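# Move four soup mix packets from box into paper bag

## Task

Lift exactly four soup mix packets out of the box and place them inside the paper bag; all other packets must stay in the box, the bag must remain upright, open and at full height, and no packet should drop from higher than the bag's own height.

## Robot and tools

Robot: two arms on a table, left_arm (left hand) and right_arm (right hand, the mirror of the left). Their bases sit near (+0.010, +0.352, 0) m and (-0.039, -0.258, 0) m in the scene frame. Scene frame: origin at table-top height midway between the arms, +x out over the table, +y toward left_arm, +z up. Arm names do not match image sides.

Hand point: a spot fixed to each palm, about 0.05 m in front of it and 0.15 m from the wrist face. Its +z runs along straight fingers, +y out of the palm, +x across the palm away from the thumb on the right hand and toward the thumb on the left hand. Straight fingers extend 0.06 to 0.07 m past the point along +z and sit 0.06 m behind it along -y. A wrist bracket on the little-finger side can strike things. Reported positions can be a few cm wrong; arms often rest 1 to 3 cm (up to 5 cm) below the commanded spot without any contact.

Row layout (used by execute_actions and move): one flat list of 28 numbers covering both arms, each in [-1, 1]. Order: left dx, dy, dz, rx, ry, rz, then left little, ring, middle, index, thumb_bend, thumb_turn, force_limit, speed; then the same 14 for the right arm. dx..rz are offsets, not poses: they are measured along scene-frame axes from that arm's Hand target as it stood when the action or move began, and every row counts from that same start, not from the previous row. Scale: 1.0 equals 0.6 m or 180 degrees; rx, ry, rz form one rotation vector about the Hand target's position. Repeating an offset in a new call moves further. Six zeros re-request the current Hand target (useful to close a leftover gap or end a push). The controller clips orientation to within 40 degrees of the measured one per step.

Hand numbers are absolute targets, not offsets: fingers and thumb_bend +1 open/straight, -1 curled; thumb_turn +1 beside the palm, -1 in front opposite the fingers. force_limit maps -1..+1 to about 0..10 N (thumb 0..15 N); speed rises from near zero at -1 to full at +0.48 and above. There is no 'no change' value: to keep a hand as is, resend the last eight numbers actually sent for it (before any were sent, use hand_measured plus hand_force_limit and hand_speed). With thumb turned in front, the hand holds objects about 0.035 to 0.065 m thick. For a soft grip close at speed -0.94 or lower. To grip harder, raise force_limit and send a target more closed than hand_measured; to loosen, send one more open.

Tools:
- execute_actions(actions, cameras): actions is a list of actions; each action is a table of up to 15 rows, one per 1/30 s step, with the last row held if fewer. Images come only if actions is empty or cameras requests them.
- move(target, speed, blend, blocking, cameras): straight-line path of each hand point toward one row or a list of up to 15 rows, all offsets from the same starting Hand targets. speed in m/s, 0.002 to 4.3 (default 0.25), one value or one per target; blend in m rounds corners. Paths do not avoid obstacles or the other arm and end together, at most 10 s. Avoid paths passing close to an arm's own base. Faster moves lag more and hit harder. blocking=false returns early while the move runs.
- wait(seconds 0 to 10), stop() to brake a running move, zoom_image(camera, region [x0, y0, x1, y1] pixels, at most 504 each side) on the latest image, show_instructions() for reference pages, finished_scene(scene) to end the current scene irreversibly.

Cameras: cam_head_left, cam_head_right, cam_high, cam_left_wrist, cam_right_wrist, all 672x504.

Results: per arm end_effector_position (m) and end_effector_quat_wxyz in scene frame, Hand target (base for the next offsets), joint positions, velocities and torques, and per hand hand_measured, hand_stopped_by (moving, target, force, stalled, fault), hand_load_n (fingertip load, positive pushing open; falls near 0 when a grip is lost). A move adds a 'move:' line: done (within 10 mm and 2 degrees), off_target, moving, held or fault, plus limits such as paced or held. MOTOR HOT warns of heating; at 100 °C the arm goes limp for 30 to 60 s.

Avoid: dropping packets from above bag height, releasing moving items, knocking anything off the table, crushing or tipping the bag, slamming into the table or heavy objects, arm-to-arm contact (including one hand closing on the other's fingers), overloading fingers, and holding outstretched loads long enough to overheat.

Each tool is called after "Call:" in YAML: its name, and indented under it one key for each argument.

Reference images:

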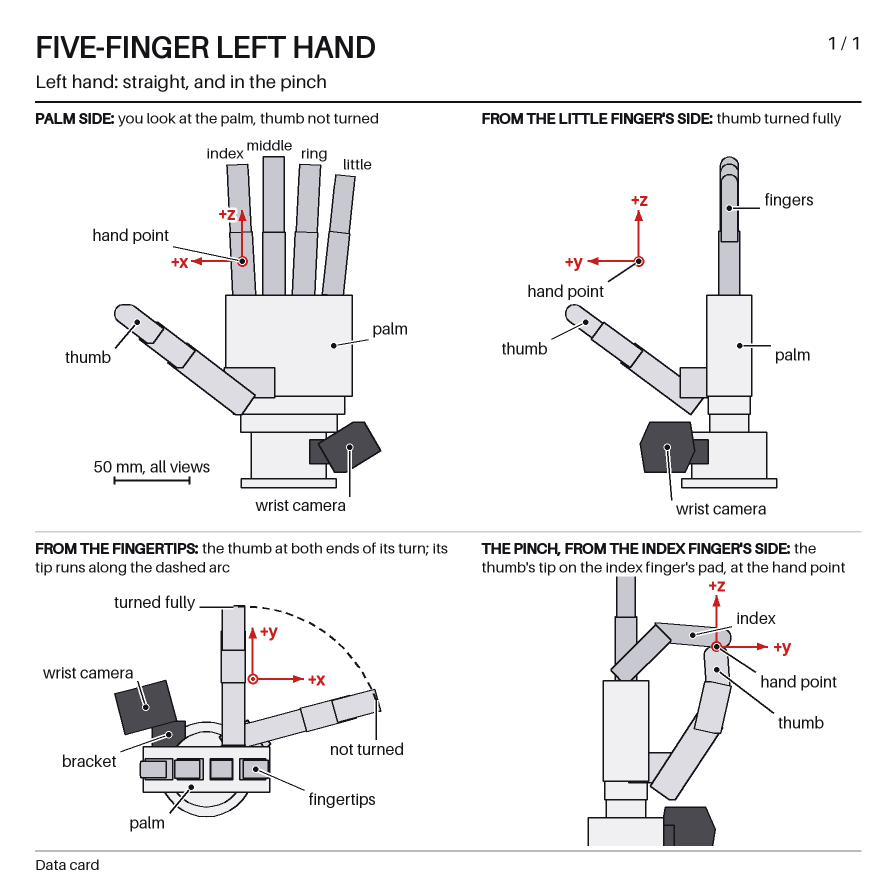

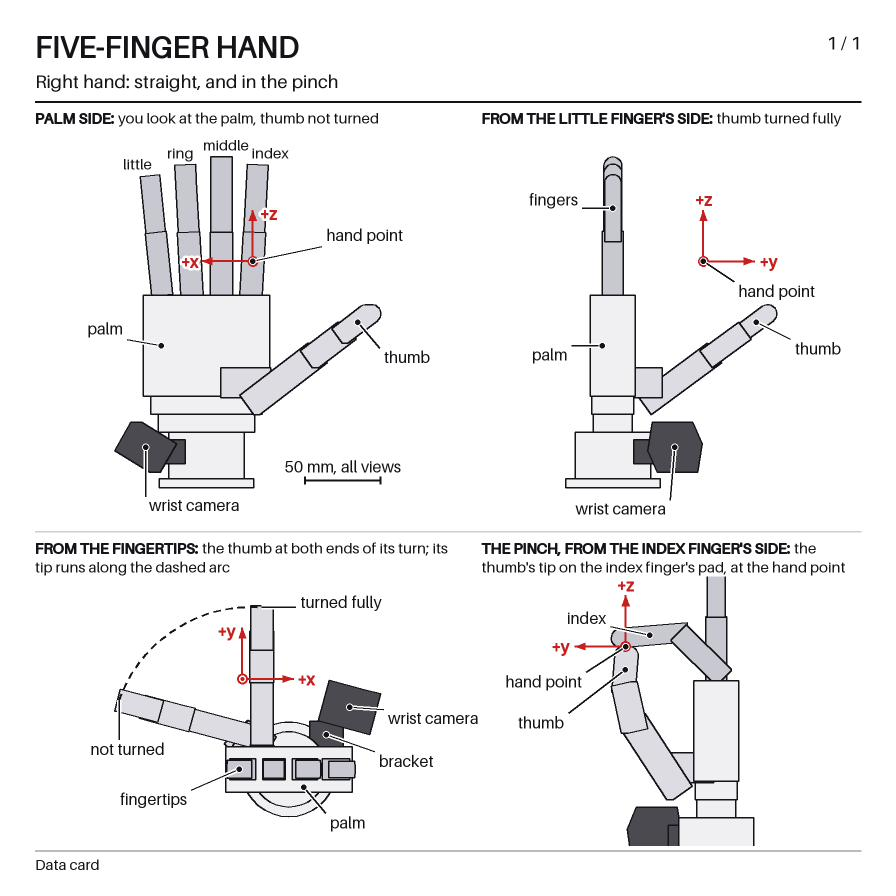

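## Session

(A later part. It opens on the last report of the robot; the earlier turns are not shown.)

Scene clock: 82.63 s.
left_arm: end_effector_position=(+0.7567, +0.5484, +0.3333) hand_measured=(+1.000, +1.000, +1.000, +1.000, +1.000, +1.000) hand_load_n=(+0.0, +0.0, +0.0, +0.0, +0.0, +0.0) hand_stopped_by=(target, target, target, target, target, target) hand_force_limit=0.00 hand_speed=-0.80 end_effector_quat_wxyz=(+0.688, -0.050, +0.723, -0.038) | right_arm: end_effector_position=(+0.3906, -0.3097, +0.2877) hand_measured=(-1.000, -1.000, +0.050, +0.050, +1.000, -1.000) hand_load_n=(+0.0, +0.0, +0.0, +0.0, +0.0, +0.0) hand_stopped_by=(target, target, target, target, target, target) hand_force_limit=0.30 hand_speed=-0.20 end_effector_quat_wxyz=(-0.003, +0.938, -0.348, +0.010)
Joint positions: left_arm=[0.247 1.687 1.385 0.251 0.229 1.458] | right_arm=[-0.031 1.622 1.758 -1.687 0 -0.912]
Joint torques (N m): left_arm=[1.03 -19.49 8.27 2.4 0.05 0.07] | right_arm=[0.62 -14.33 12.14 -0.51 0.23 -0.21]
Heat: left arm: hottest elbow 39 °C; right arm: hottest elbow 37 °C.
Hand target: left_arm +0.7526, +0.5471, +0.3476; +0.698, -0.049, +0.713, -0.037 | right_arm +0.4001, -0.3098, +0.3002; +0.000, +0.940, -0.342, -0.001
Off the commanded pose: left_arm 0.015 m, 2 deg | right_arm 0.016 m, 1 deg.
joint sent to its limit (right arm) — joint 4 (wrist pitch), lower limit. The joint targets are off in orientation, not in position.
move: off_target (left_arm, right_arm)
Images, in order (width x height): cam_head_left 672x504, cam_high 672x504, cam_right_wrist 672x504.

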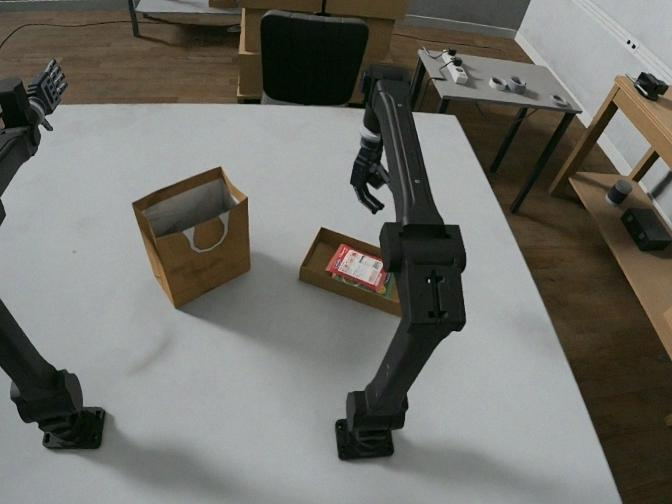

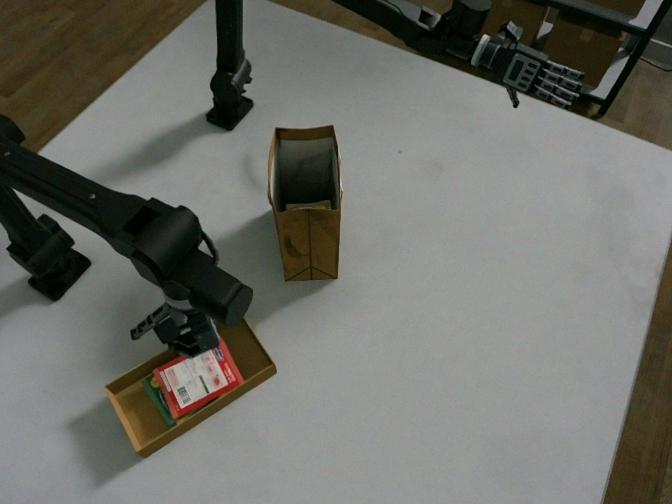

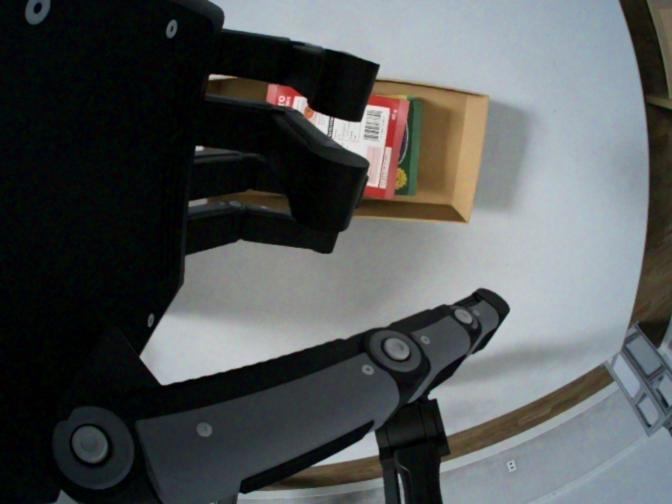

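Call:
move:
  target: [0,0,0,0,0,0,1,1,1,1,1,1,0,-0.8, 0.029,0.072,-0.25,0.085,-0.0715,0,0.05,0.05,0.05,0.05,1,-1,-0.2,0]
  speed: 0.25
  cameras: ["cam_high","cam_right_wrist","cam_head_left"]

Call:
zoom_image:
  camera: "cam_right_wrist"
  region: [180, 30, 640, 430]

Call:
zoom_image:
  camera: "cam_head_left"
  region: [290, 190, 440, 330]

Scene clock: 86.87 s.
left_arm: end_effector_position=(+0.7567, +0.5484, +0.3333) hand_measured=(+1.000, +1.000, +1.000, +1.000, +1.000, +1.000) hand_load_n=(+0.0, +0.0, +0.0, +0.0, +0.0, +0.0) hand_stopped_by=(target, target, target, target, target, target) hand_force_limit=0.00 hand_speed=-0.80 end_effector_quat_wxyz=(+0.688, -0.050, +0.723, -0.038) | right_arm: end_effector_position=(+0.4171, -0.2638, +0.1508) hand_measured=(+0.050, +0.050, +0.050, +0.050, +1.000, -1.000) hand_load_n=(+0.0, +0.0, +0.0, +0.0, +0.0, +0.0) hand_stopped_by=(target, target, target, target, target, target) hand_force_limit=-0.20 hand_speed=0.00 end_effector_quat_wxyz=(-0.160, +0.927, -0.335, +0.054)
Joint positions: left_arm=[0.247 1.687 1.385 0.251 0.229 1.458] | right_arm=[-0.046 1.57 1.352 -1.154 -0.277 -0.917]
Joint torques (N m): left_arm=[0.97 -18.84 8.54 2.61 0.06 0.11] | right_arm=[-0.15 -15.03 7.88 0.69 -0.34 -0.15]
Heat: left arm: hottest elbow 39 °C; right arm: hottest elbow 37 °C.
Hand target: left_arm +0.7526, +0.5471, +0.3476; +0.698, -0.049, +0.713, -0.037 | right_arm +0.4174, -0.2666, +0.1501; -0.163, +0.926, -0.337, +0.059
Off the commanded pose: left_arm 0.015 m, 2 deg | right_arm 0.003 m, 1 deg.
move: off_target (left_arm)
Images, in order (width x height): cam_head_left 672x504, cam_high 672x504, cam_right_wrist 672x504.

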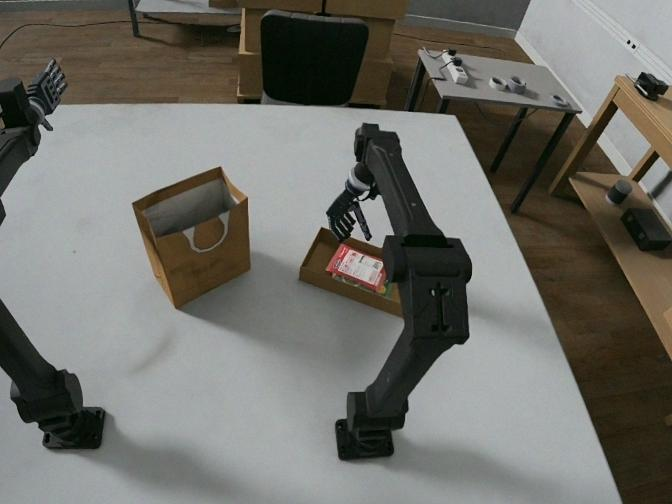

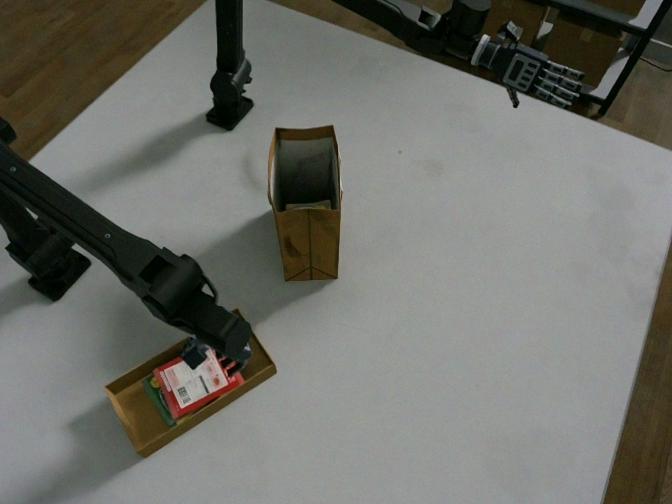

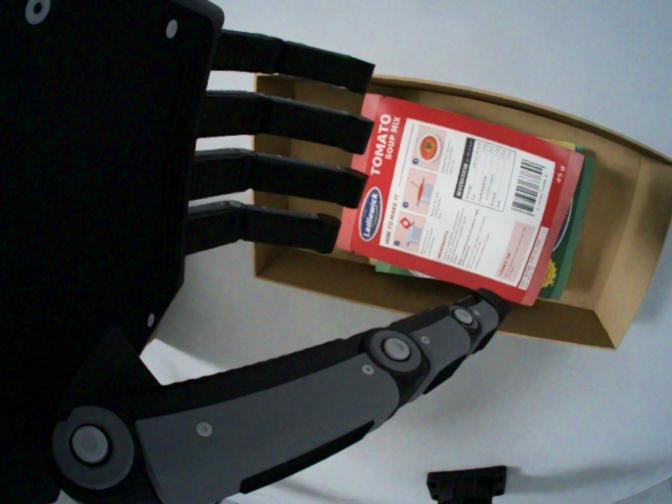

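Scaled by 1.096 from the camera's 672x504 image, which has a finer 960x720 frame.

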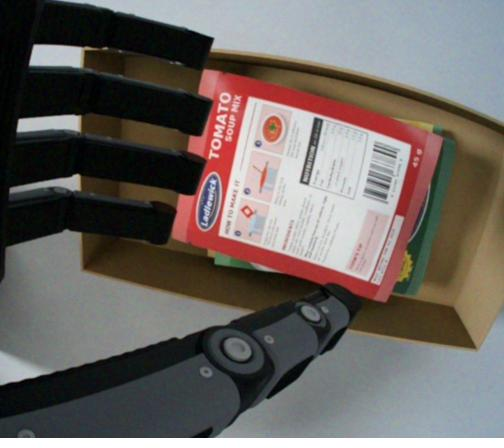

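Scaled by 3.360.

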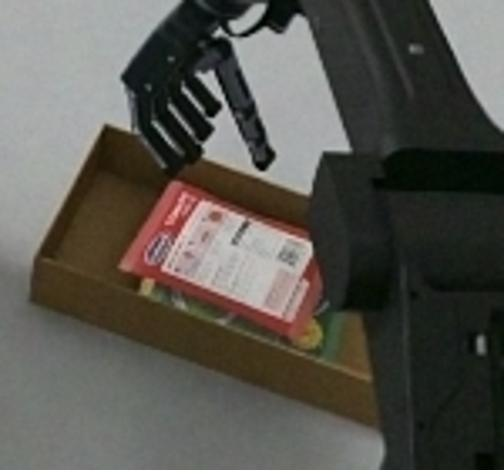

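Call:
move:
  target: [0,0,0,0,0,0,1,1,1,1,1,1,0,-0.8, 0.0,0.0,-0.083,0,0,0,0.5,0.5,0.5,0.5,1,-1,-0.2,0]
  speed: 0.2
  cameras: ["cam_right_wrist","cam_head_left"]

Call:
zoom_image:
  camera: "cam_head_left"
  region: [290, 190, 440, 330]

Scene clock: 91.03 s.
left_arm: end_effector_position=(+0.7567, +0.5484, +0.3333) hand_measured=(+1.000, +1.000, +1.000, +1.000, +1.000, +1.000) hand_load_n=(+0.0, +0.0, +0.0, +0.0, +0.0, +0.0) hand_stopped_by=(target, target, target, target, target, target) hand_force_limit=0.00 hand_speed=-0.80 end_effector_quat_wxyz=(+0.688, -0.050, +0.723, -0.038) | right_arm: end_effector_position=(+0.4169, -0.2636, +0.1102) hand_measured=(+0.500, +0.500, +0.500, +0.500, +1.000, -1.000) hand_load_n=(+0.0, +0.0, +0.0, +0.0, +0.0, +0.0) hand_stopped_by=(target, target, target, target, target, target) hand_force_limit=-0.20 hand_speed=0.00 end_effector_quat_wxyz=(-0.163, +0.927, -0.333, +0.064)
Joint positions: left_arm=[0.247 1.687 1.385 0.251 0.229 1.458] | right_arm=[-0.046 1.584 1.257 -1.026 -0.278 -0.917]
Joint torques (N m): left_arm=[0.62 -19.49 8.44 2.54 0.04 0.05] | right_arm=[-0.32 -12.86 7.82 0.76 -0.33 -0.13]
Heat: left arm: hottest elbow 39 °C; right arm: hottest elbow 37 °C.
Hand target: left_arm +0.7526, +0.5471, +0.3476; +0.698, -0.049, +0.713, -0.037 | right_arm +0.4176, -0.2666, +0.1004; -0.163, +0.926, -0.337, +0.059
Off the commanded pose: left_arm 0.015 m, 2 deg | right_arm 0.010 m, 1 deg.
move: off_target (left_arm)
Images, in order (width x height): cam_head_left 672x504, cam_right_wrist 672x504.

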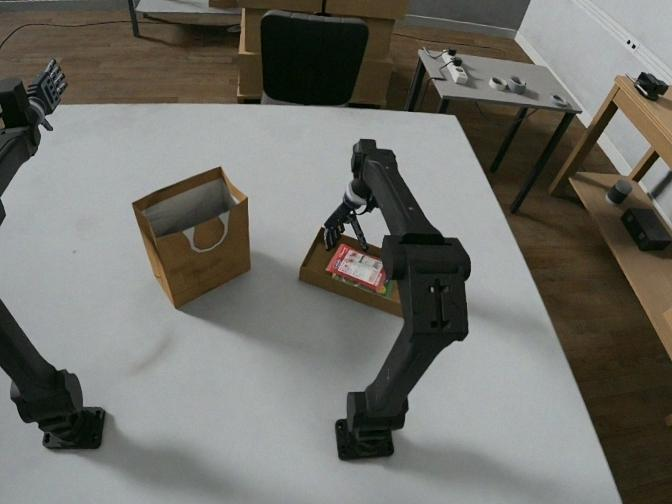

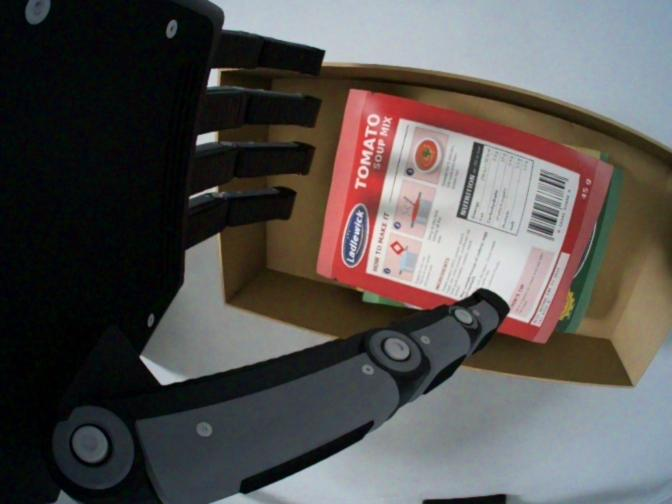

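Scaled by 3.360.

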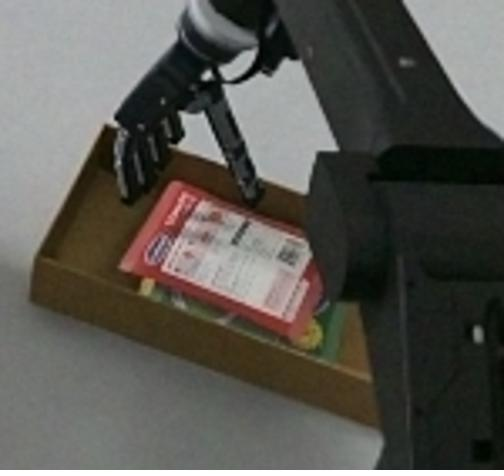

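Call:
move:
  target:
    - [0,0,0,0,0,0,1,1,1,1,1,1,0,-0.8, 0.0,0.0,-0.016,0,0,0,0.5,0.5,0.5,0.5,1,-1,-0.2,0]
    - [0,0,0,0,0,0,1,1,1,1,1,1,0,-0.8, -0.036,-0.042,-0.016,0,0,0,0.5,0.5,0.5,0.5,1,-1,-0.2,0]
  speed: 0.1
  cameras: ["cam_right_wrist","cam_head_left"]

Call:
zoom_image:
  camera: "cam_head_left"
  region: [290, 190, 440, 330]

Scene clock: 94.23 s.
left_arm: end_effector_position=(+0.7567, +0.5484, +0.3333) hand_measured=(+1.000, +1.000, +1.000, +1.000, +1.000, +1.000) hand_load_n=(+0.0, +0.0, +0.0, +0.0, +0.0, +0.0) hand_stopped_by=(target, target, target, target, target, target) hand_force_limit=0.00 hand_speed=-0.80 end_effector_quat_wxyz=(+0.688, -0.050, +0.723, -0.038) | right_arm: end_effector_position=(+0.4040, -0.2879, +0.0987) hand_measured=(+0.500, +0.500, +0.500, +0.500, +1.000, -1.000) hand_load_n=(+0.5, +0.0, +0.0, +0.0, +0.0, +0.0) hand_stopped_by=(target, target, target, target, target, target) hand_force_limit=-0.20 hand_speed=0.00 end_effector_quat_wxyz=(-0.167, +0.926, -0.332, +0.069)
Joint positions: left_arm=[0.247 1.687 1.385 0.251 0.229 1.458] | right_arm=[-0.102 1.562 1.2 -0.994 -0.295 -0.973]
Joint torques (N m): left_arm=[0.91 -19.02 8.39 2.37 -0.01 0.1] | right_arm=[-0.32 -13.51 6.89 0.2 -0.16 -0.19]
Heat: left arm: hottest elbow 40 °C; right arm: hottest elbow 37 °C.
Hand target: left_arm +0.7526, +0.5471, +0.3476; +0.698, -0.049, +0.713, -0.037 | right_arm +0.3959, -0.2918, +0.0908; -0.163, +0.926, -0.337, +0.059
Off the commanded pose: left_arm 0.015 m, 2 deg | right_arm 0.012 m, 1 deg.
move: off_target (left_arm, right_arm)
Images, in order (width x height): cam_head_left 672x504, cam_right_wrist 672x504.

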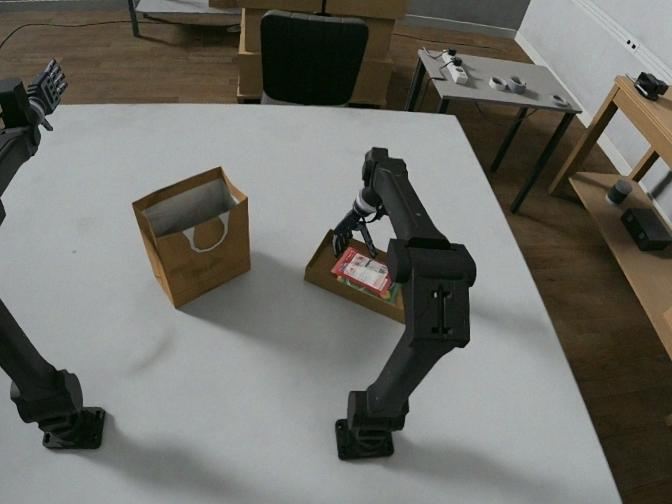

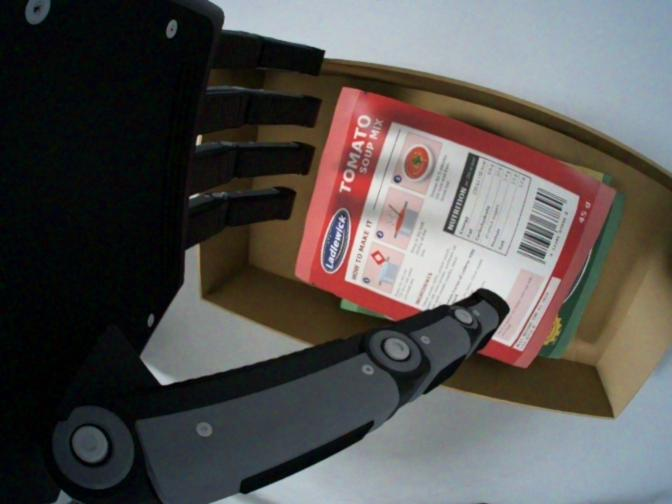

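Scaled by 3.360.

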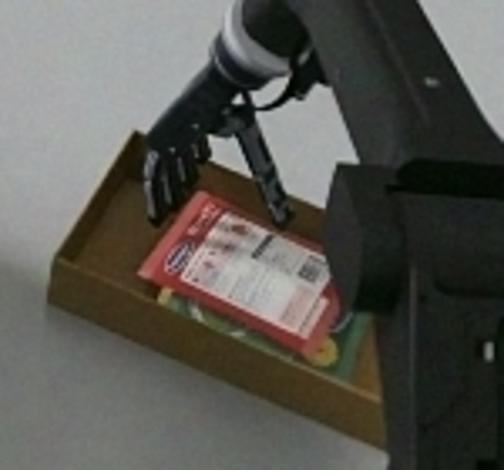

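Call:
move:
  target:
    - [0,0,0,0,0,0,1,1,1,1,1,1,0,-0.8, 0.0,0.0,-0.002,0,0,0,0.35,0.35,0.35,0.35,1,-1,0.0,-0.3]
    - [0,0,0,0,0,0,1,1,1,1,1,1,0,-0.8, 0.0,0.0,-0.017,0,0,0,0.2,0.2,0.2,0.2,1,-1,0.0,-0.3]
    - [0,0,0,0,0,0,1,1,1,1,1,1,0,-0.8, -0.005,-0.005,-0.027,0,0,0,0.1,0.1,0.1,0.1,1,-1,0.0,-0.3]
  speed: 0.1
  cameras: ["cam_right_wrist","cam_head_left"]

Call:
zoom_image:
  camera: "cam_head_left"
  region: [290, 190, 440, 330]

Scene clock: 98.40 s.
left_arm: end_effector_position=(+0.7567, +0.5484, +0.3333) hand_measured=(+1.000, +1.000, +1.000, +1.000, +1.000, +1.000) hand_load_n=(+0.0, +0.0, +0.0, +0.0, +0.0, +0.0) hand_stopped_by=(target, target, target, target, target, target) hand_force_limit=0.00 hand_speed=-0.80 end_effector_quat_wxyz=(+0.688, -0.050, +0.723, -0.038) | right_arm: end_effector_position=(+0.3941, -0.2911, +0.0850) hand_measured=(+0.100, +0.100, +0.100, +0.100, +1.000, -1.000) hand_load_n=(+0.0, +0.5, +0.0, +0.0, +0.0, +0.0) hand_stopped_by=(target, target, target, target, target, target) hand_force_limit=0.00 hand_speed=-0.30 end_effector_quat_wxyz=(-0.164, +0.925, -0.336, +0.064)
Joint positions: left_arm=[0.247 1.687 1.385 0.251 0.229 1.458] | right_arm=[-0.111 1.56 1.159 -0.967 -0.293 -0.977]
Joint torques (N m): left_arm=[0.38 -18.49 8.68 2.55 0.03 0.09] | right_arm=[-0.44 -12.16 7.34 0.66 -0.25 -0.23]
Heat: left arm: hottest elbow 40 °C; right arm: hottest elbow 37 °C.
Hand target: left_arm +0.7526, +0.5471, +0.3476; +0.698, -0.049, +0.713, -0.037 | right_arm +0.3929, -0.2948, +0.0745; -0.163, +0.926, -0.337, +0.059
Off the commanded pose: left_arm 0.015 m, 2 deg | right_arm 0.011 m, 1 deg.
move: off_target (left_arm, right_arm); target 2's new numbers were sent with right_arm's hand 0.015 m and 1 deg from that target; target 3's new numbers were sent with right_arm's hand 0.011 m and 1 deg from that target
Images, in order (width x height): cam_head_left 672x504, cam_right_wrist 672x504.

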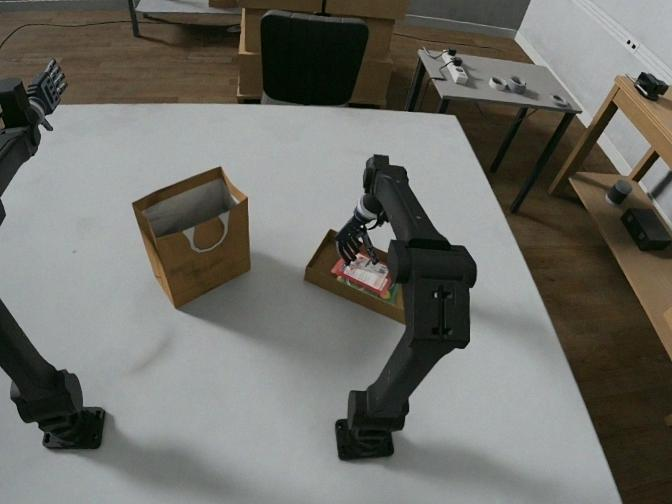

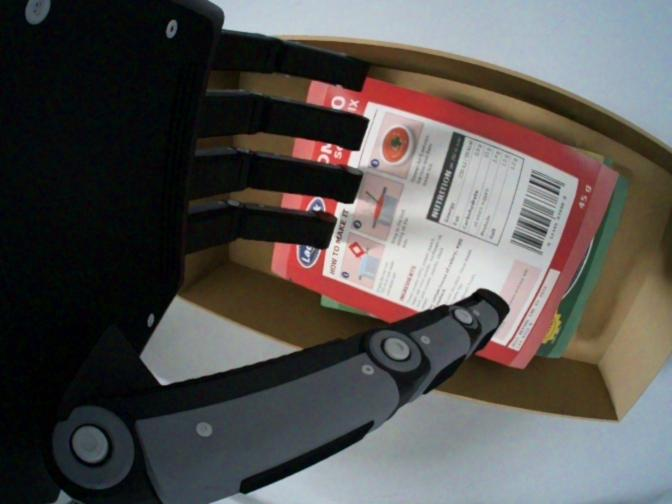

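Scaled by 3.360.

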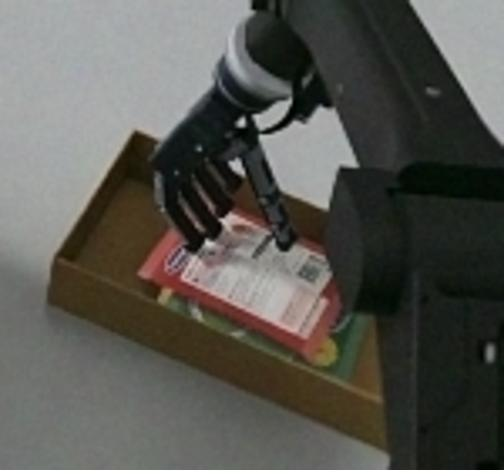

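Call:
zoom_image:
  camera: "cam_right_wrist"
  region: [480, 120, 640, 380]

Call:
zoom_image:
  camera: "cam_right_wrist"
  region: [240, 220, 400, 340]

Call:
zoom_image:
  camera: "cam_head_left"
  region: [320, 250, 410, 320]

Scaled by 1.938 from the camera's 672x504 image, which has a finer 960x720 frame.

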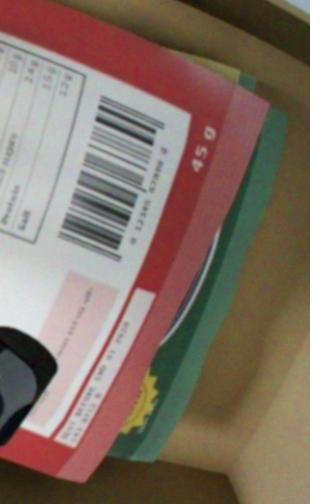

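Scaled by 3.150 from the camera's 672x504 image, which has a finer 960x720 frame.

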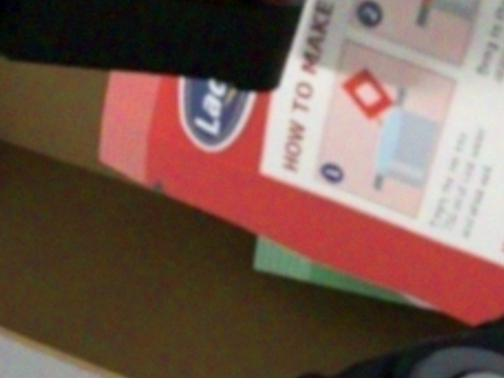

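Scaled by 5.600.

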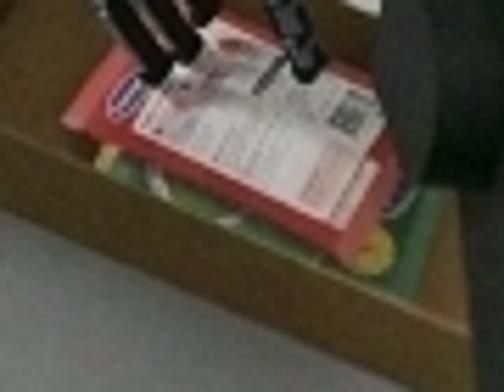

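Call:
move:
  target:
    - [0,0,0,0,0,0,1,1,1,1,1,1,0,-0.8, 0.0,0.0,0.13,0,0,0,0.1,0.1,0.1,0.1,1,-1,0.0,-0.3]
    - [0,0,0,0,0,0,1,1,1,1,1,1,0,-0.8, 0.048,0.002,0.126,0.0986,-0.0988,-0.0546,-1,-1,0.1,0.1,1,-1,0.0,0.2]
  speed: 0.15
  blend: [0.02,0]
  cameras: ["cam_right_wrist","cam_head_left","cam_high"]

Call:
zoom_image:
  camera: "cam_head_left"
  region: [290, 190, 440, 330]

Scene clock: 107.30 s.
left_arm: end_effector_position=(+0.7567, +0.5484, +0.3333) hand_measured=(+1.000, +1.000, +1.000, +1.000, +1.000, +1.000) hand_load_n=(+0.0, +0.0, +0.0, +0.0, +0.0, +0.0) hand_stopped_by=(target, target, target, target, target, target) hand_force_limit=0.00 hand_speed=-0.80 end_effector_quat_wxyz=(+0.688, -0.050, +0.723, -0.038) | right_arm: end_effector_position=(+0.4216, -0.2914, +0.1489) hand_measured=(-1.000, -1.000, +0.100, +0.100, +1.000, -1.000) hand_load_n=(+0.0, +0.0, +0.0, +0.0, +0.0, +0.0) hand_stopped_by=(target, target, target, target, target, target) hand_force_limit=0.00 hand_speed=0.20 end_effector_quat_wxyz=(-0.344, +0.841, -0.387, +0.155)
Joint positions: left_arm=[0.247 1.687 1.385 0.251 0.229 1.458] | right_arm=[-0.258 1.414 1.094 -0.76 -0.627 -0.824]
Joint torques (N m): left_arm=[0.79 -19.14 8.47 2.59 0.01 0.09] | right_arm=[-0.26 -12.81 8.09 1.2 -0.59 -0.05]
Heat: left arm: hottest elbow 40 °C; right arm: hottest elbow 36 °C.
Hand target: left_arm +0.7526, +0.5471, +0.3476; +0.698, -0.049, +0.713, -0.037 | right_arm +0.4217, -0.2935, +0.1501; -0.347, +0.837, -0.390, +0.161
Off the commanded pose: left_arm 0.015 m, 2 deg | right_arm 0.002 m, 1 deg.
move: off_target (left_arm)
Images, in order (width x height): cam_head_left 672x504, cam_high 672x504, cam_right_wrist 672x504.

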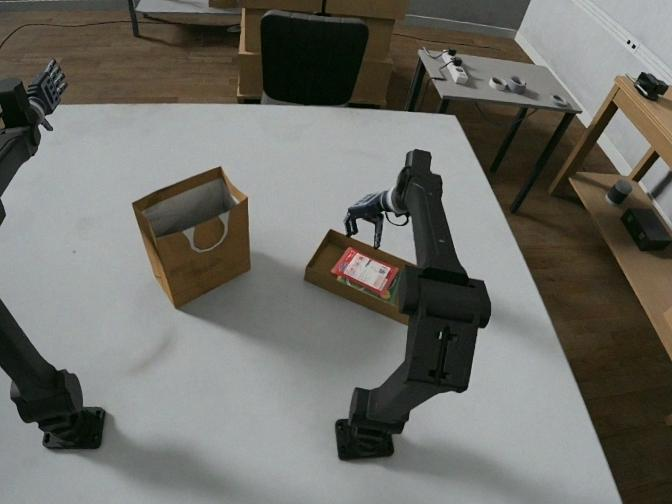

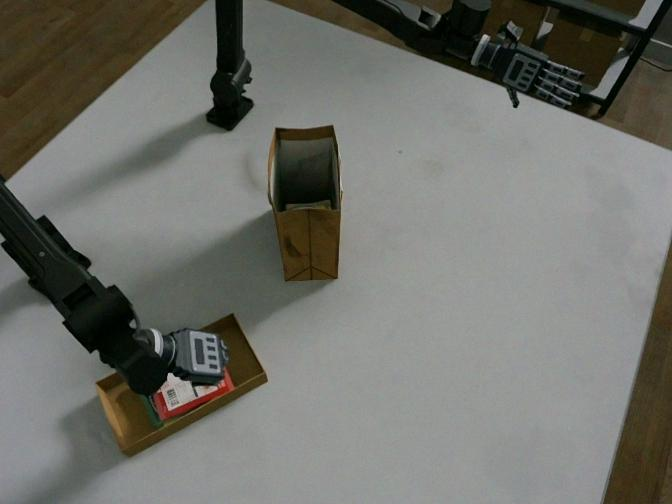

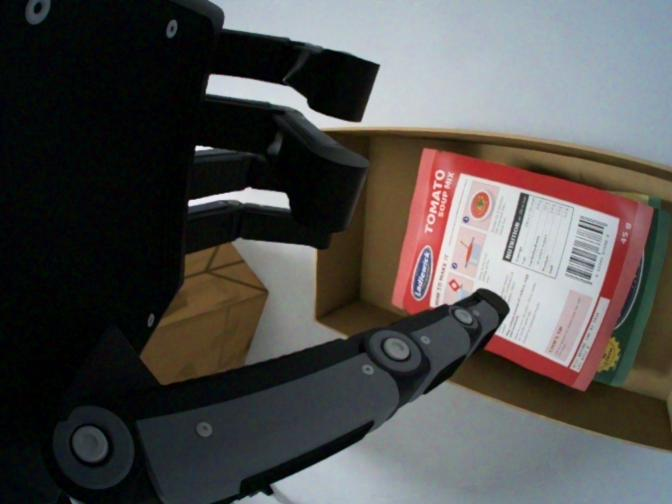

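Scaled by 3.360.

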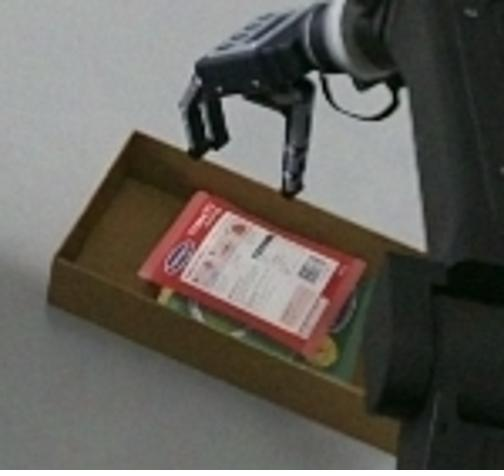

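Call:
move:
  target: [0,0,0,0,0,0,1,1,1,1,1,1,0,-0.8, -0.018,0.007,-0.105,0,0,0,-1,-1,0.1,0.1,1,-1,0.0,0.2]
  speed: 0.12
  cameras: ["cam_right_wrist","cam_head_left"]

Call:
zoom_image:
  camera: "cam_head_left"
  region: [310, 200, 430, 310]

Scene clock: 109.50 s.
left_arm: end_effector_position=(+0.7567, +0.5484, +0.3333) hand_measured=(+1.000, +1.000, +1.000, +1.000, +1.000, +1.000) hand_load_n=(+0.0, +0.0, -0.5, +0.0, +0.0, +0.0) hand_stopped_by=(target, target, target, target, target, target) hand_force_limit=0.00 hand_speed=-0.80 end_effector_quat_wxyz=(+0.688, -0.050, +0.723, -0.038) | right_arm: end_effector_position=(+0.4106, -0.2882, +0.0944) hand_measured=(-1.000, -1.000, +0.100, +0.100, +1.000, -1.000) hand_load_n=(+0.0, +0.0, +0.0, +0.0, +0.0, +0.0) hand_stopped_by=(target, target, target, target, target, target) hand_force_limit=0.00 hand_speed=0.20 end_effector_quat_wxyz=(-0.346, +0.840, -0.384, +0.165)
Joint positions: left_arm=[0.247 1.687 1.385 0.251 0.229 1.458] | right_arm=[-0.258 1.432 0.953 -0.58 -0.627 -0.822]
Joint torques (N m): left_arm=[0.91 -18.9 8.34 2.36 0.04 0.1] | right_arm=[-0.15 -10.23 7.68 1.28 -0.55 -0.04]
Heat: left arm: hottest elbow 40 °C; right arm: hottest elbow 36 °C.
Hand target: left_arm +0.7526, +0.5471, +0.3476; +0.698, -0.049, +0.713, -0.037 | right_arm +0.4109, -0.2893, +0.0871; -0.347, +0.837, -0.390, +0.161
Off the commanded pose: left_arm 0.015 m, 2 deg | right_arm 0.007 m, 1 deg.
move: off_target (left_arm)
Images, in order (width x height): cam_head_left 672x504, cam_right_wrist 672x504.

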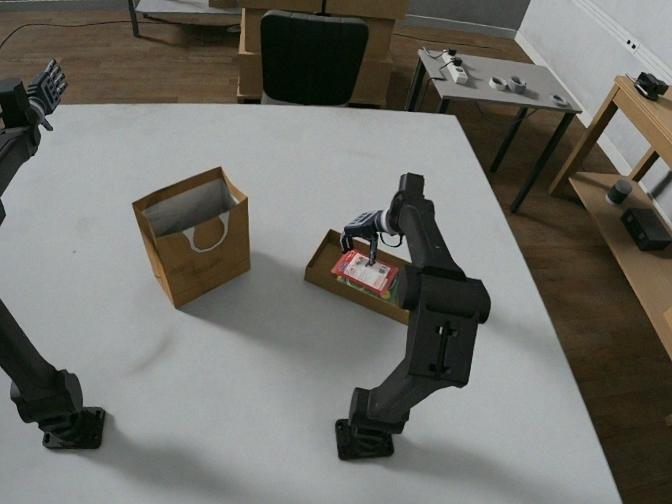

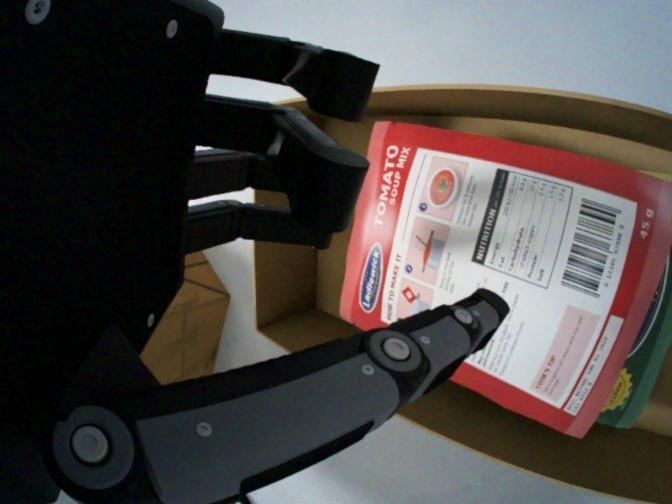

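Scaled by 4.200.

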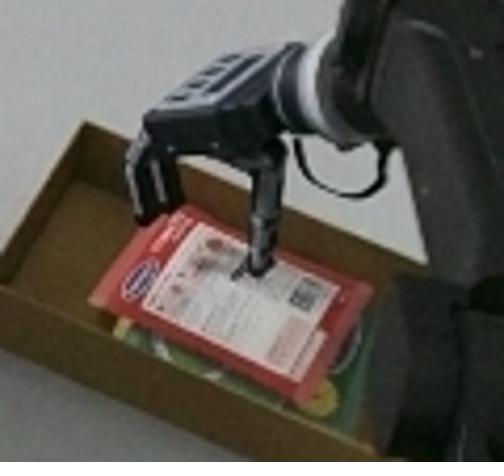

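Call:
move:
  target: [0,0,0,0,0,0,1,1,1,1,1,1,0,-0.8, -0.006,-0.004,-0.02,-0.0143,0.017,0,-1,-1,0.1,0.1,1,-1,0.0,0.2]
  speed: 0.1
  cameras: ["cam_right_wrist","cam_head_left"]

Call:
zoom_image:
  camera: "cam_head_left"
  region: [310, 200, 430, 310]

Scene clock: 111.17 s.
left_arm: end_effector_position=(+0.7567, +0.5484, +0.3333) hand_measured=(+1.000, +1.000, +1.000, +1.000, +1.000, +1.000) hand_load_n=(+0.0, +0.0, +0.0, +0.0, +0.0, +0.0) hand_stopped_by=(target, target, target, target, target, target) hand_force_limit=0.00 hand_speed=-0.80 end_effector_quat_wxyz=(+0.688, -0.050, +0.723, -0.038) | right_arm: end_effector_position=(+0.4075, -0.2943, +0.0803) hand_measured=(-1.000, -1.000, +0.100, +0.100, +1.000, -1.000) hand_load_n=(+0.0, +0.0, +0.0, +0.0, +0.0, +0.0) hand_stopped_by=(target, target, target, target, target, target) hand_force_limit=0.00 hand_speed=0.20 end_effector_quat_wxyz=(-0.321, +0.845, -0.397, +0.157)
Joint positions: left_arm=[0.247 1.687 1.385 0.251 0.229 1.458] | right_arm=[-0.252 1.455 0.953 -0.589 -0.574 -0.822]
Joint torques (N m): left_arm=[1.32 -19.08 8.59 2.56 0.04 0.07] | right_arm=[0.85 -10.52 8.72 0.25 -0.25 -0.2]
Heat: left arm: hottest elbow 40 °C; right arm: hottest elbow 36 °C.
Hand target: left_arm +0.7526, +0.5471, +0.3476; +0.698, -0.049, +0.713, -0.037 | right_arm +0.4073, -0.2918, +0.0751; -0.317, +0.849, -0.396, +0.148
Off the commanded pose: left_arm 0.015 m, 2 deg | right_arm 0.006 m, 1 deg.
move: off_target (left_arm)
Images, in order (width x height): cam_head_left 672x504, cam_right_wrist 672x504.

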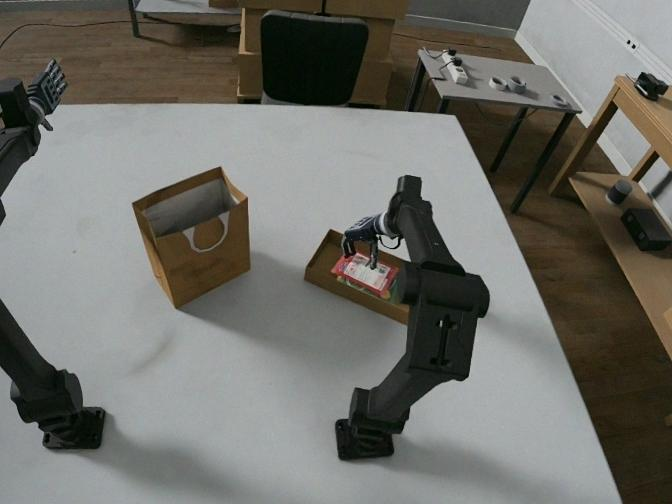

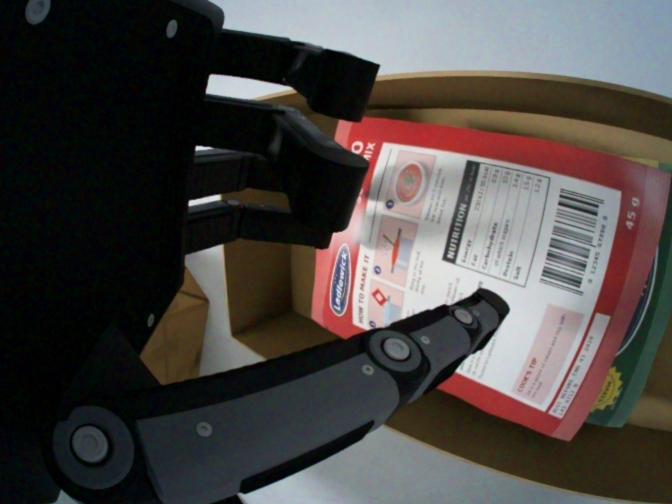

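Scaled by 4.200.

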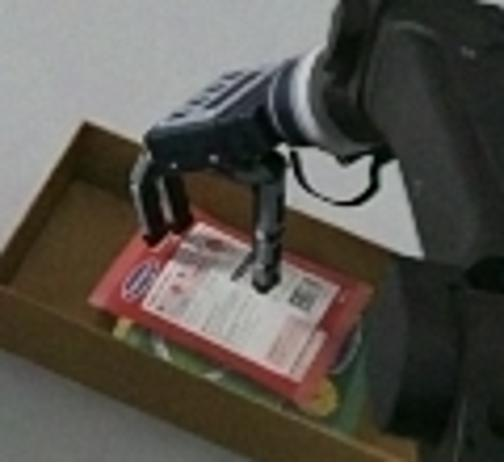

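Call:
move:
  target:
    - [0,0,0,0,0,0,1,1,1,1,1,1,0,-0.8, 0.0,0.0,0.0,0,0,0,-1,-1,-0.1,-0.1,1,-1,-0.2,-0.4]
    - [0,0,0,0,0,0,1,1,1,1,1,1,0,-0.8, 0.0,0.0,0.0,0,0,0,-1,-1,-0.3,-0.3,0.2,-1,-0.2,-0.4]
  speed: 0.1
  cameras: ["cam_right_wrist","cam_head_left"]

Call:
zoom_image:
  camera: "cam_head_left"
  region: [310, 200, 430, 310]

Scene clock: 113.60 s.
left_arm: end_effector_position=(+0.7567, +0.5484, +0.3333) hand_measured=(+1.000, +1.000, +1.000, +1.000, +1.000, +1.000) hand_load_n=(+0.5, +0.0, +0.0, +0.0, +0.0, +0.0) hand_stopped_by=(target, target, target, target, target, target) hand_force_limit=0.00 hand_speed=-0.80 end_effector_quat_wxyz=(+0.688, -0.050, +0.723, -0.038) | right_arm: end_effector_position=(+0.4075, -0.2944, +0.0802) hand_measured=(-1.000, -1.000, -0.300, -0.300, +0.298, -1.000) hand_load_n=(+0.0, +0.0, +2.5, +0.0, +9.5, +1.0) hand_stopped_by=(target, target, target, target, force, target) hand_force_limit=-0.20 hand_speed=-0.40 end_effector_quat_wxyz=(-0.321, +0.845, -0.397, +0.157)
Joint positions: left_arm=[0.247 1.687 1.385 0.251 0.229 1.458] | right_arm=[-0.252 1.455 0.953 -0.589 -0.574 -0.822]
Joint torques (N m): left_arm=[1.26 -19.08 8.61 2.66 0.02 0.14] | right_arm=[0.73 -10.29 8.77 0.14 -0.25 -0.2]
Heat: left arm: hottest elbow 40 °C; right arm: hottest elbow 36 °C.
Hand target: left_arm +0.7526, +0.5471, +0.3476; +0.698, -0.049, +0.713, -0.037 | right_arm +0.4073, -0.2918, +0.0751; -0.318, +0.849, -0.396, +0.148
Off the commanded pose: left_arm 0.015 m, 2 deg | right_arm 0.006 m, 1 deg.
move: off_target (left_arm)
Images, in order (width x height): cam_head_left 672x504, cam_right_wrist 672x504.

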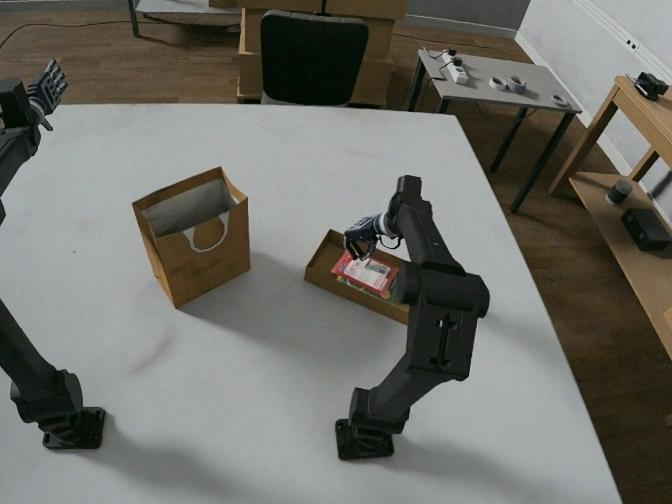

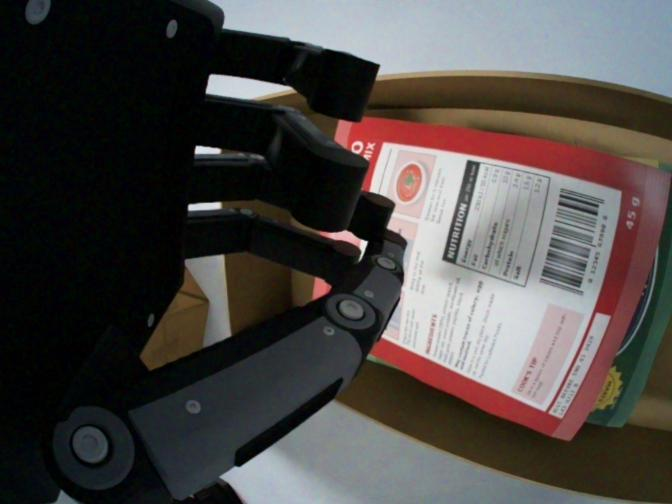

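Scaled by 4.200.

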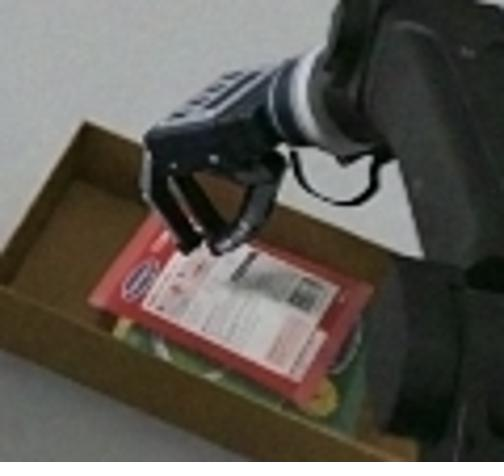

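Call:
move:
  target:
    - [0,0,0,0,0,0,1,1,1,1,1,1,0,-0.8, 0.0,0.0,0.0,0,0,0,-1,-1,0.15,0.15,1,-1,-0.2,0.2]
    - [0,0,0,0,0,0,1,1,1,1,1,1,0,-0.8, 0.0,0.0,-0.03,0,0,0,-1,-1,0.15,0.15,1,-1,-0.2,0.2]
  speed: 0.1
  cameras: ["cam_right_wrist","cam_head_left"]

Call:
zoom_image:
  camera: "cam_head_left"
  region: [310, 200, 430, 310]

Call:
zoom_image:
  camera: "cam_right_wrist"
  region: [180, 80, 580, 380]

Scene clock: 115.83 s.
left_arm: end_effector_position=(+0.7567, +0.5484, +0.3333) hand_measured=(+1.000, +1.000, +1.000, +1.000, +1.000, +1.000) hand_load_n=(+0.0, +0.0, +0.0, +0.0, +0.0, +0.5) hand_stopped_by=(target, target, target, target, target, target) hand_force_limit=0.00 hand_speed=-0.80 end_effector_quat_wxyz=(+0.688, -0.050, +0.723, -0.038) | right_arm: end_effector_position=(+0.4086, -0.2947, +0.0681) hand_measured=(-1.000, -1.000, +0.150, +0.150, +1.000, -1.000) hand_load_n=(+0.0, +0.0, +0.0, +0.0, +0.0, +0.0) hand_stopped_by=(target, target, target, target, target, target) hand_force_limit=-0.20 hand_speed=0.20 end_effector_quat_wxyz=(-0.320, +0.846, -0.398, +0.154)
Joint positions: left_arm=[0.247 1.687 1.385 0.251 0.229 1.458] | right_arm=[-0.252 1.479 0.944 -0.563 -0.574 -0.822]
Joint torques (N m): left_arm=[1.08 -19.02 8.53 2.32 0.03 0.07] | right_arm=[0.73 -10.29 7.17 1.16 -0.26 -0.18]
Heat: left arm: hottest elbow 40 °C; right arm: hottest elbow 36 °C.
Hand target: left_arm +0.7526, +0.5471, +0.3476; +0.698, -0.049, +0.713, -0.037 | right_arm +0.4074, -0.2918, +0.0572; -0.318, +0.849, -0.395, +0.148
Off the commanded pose: left_arm 0.015 m, 2 deg | right_arm 0.011 m, 1 deg.
move: off_target (left_arm, right_arm)
Images, in order (width x height): cam_head_left 672x504, cam_right_wrist 672x504.

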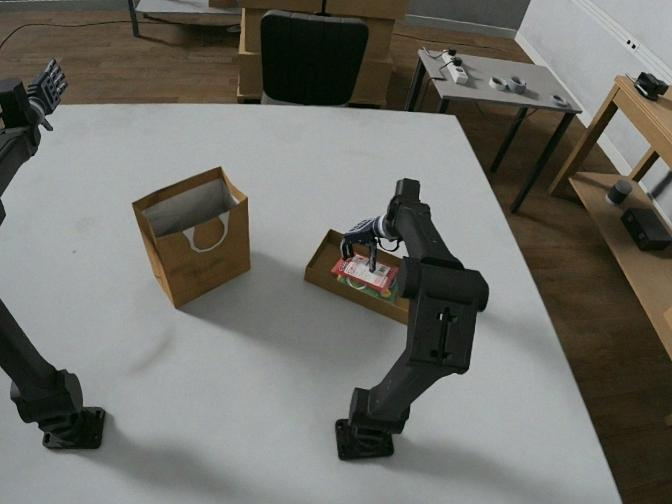

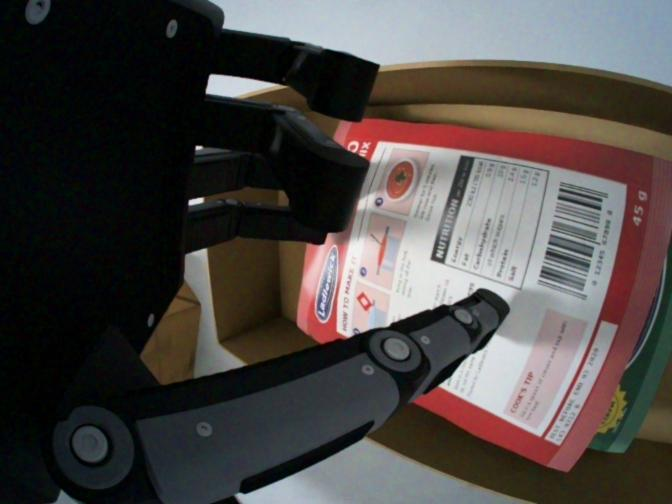

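Scaled by 4.200.

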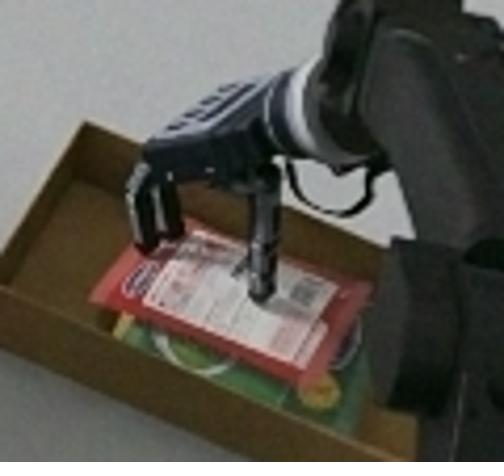

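Scaled by 1.260 from the camera's 672x504 image, which has a finer 960x720 frame.

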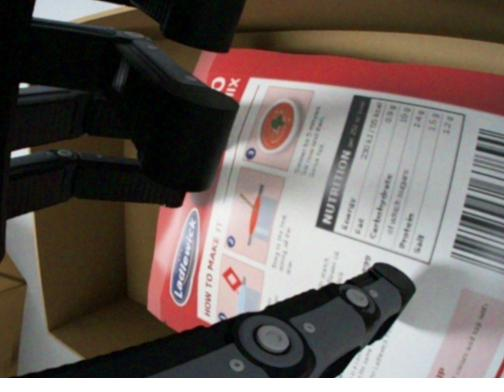

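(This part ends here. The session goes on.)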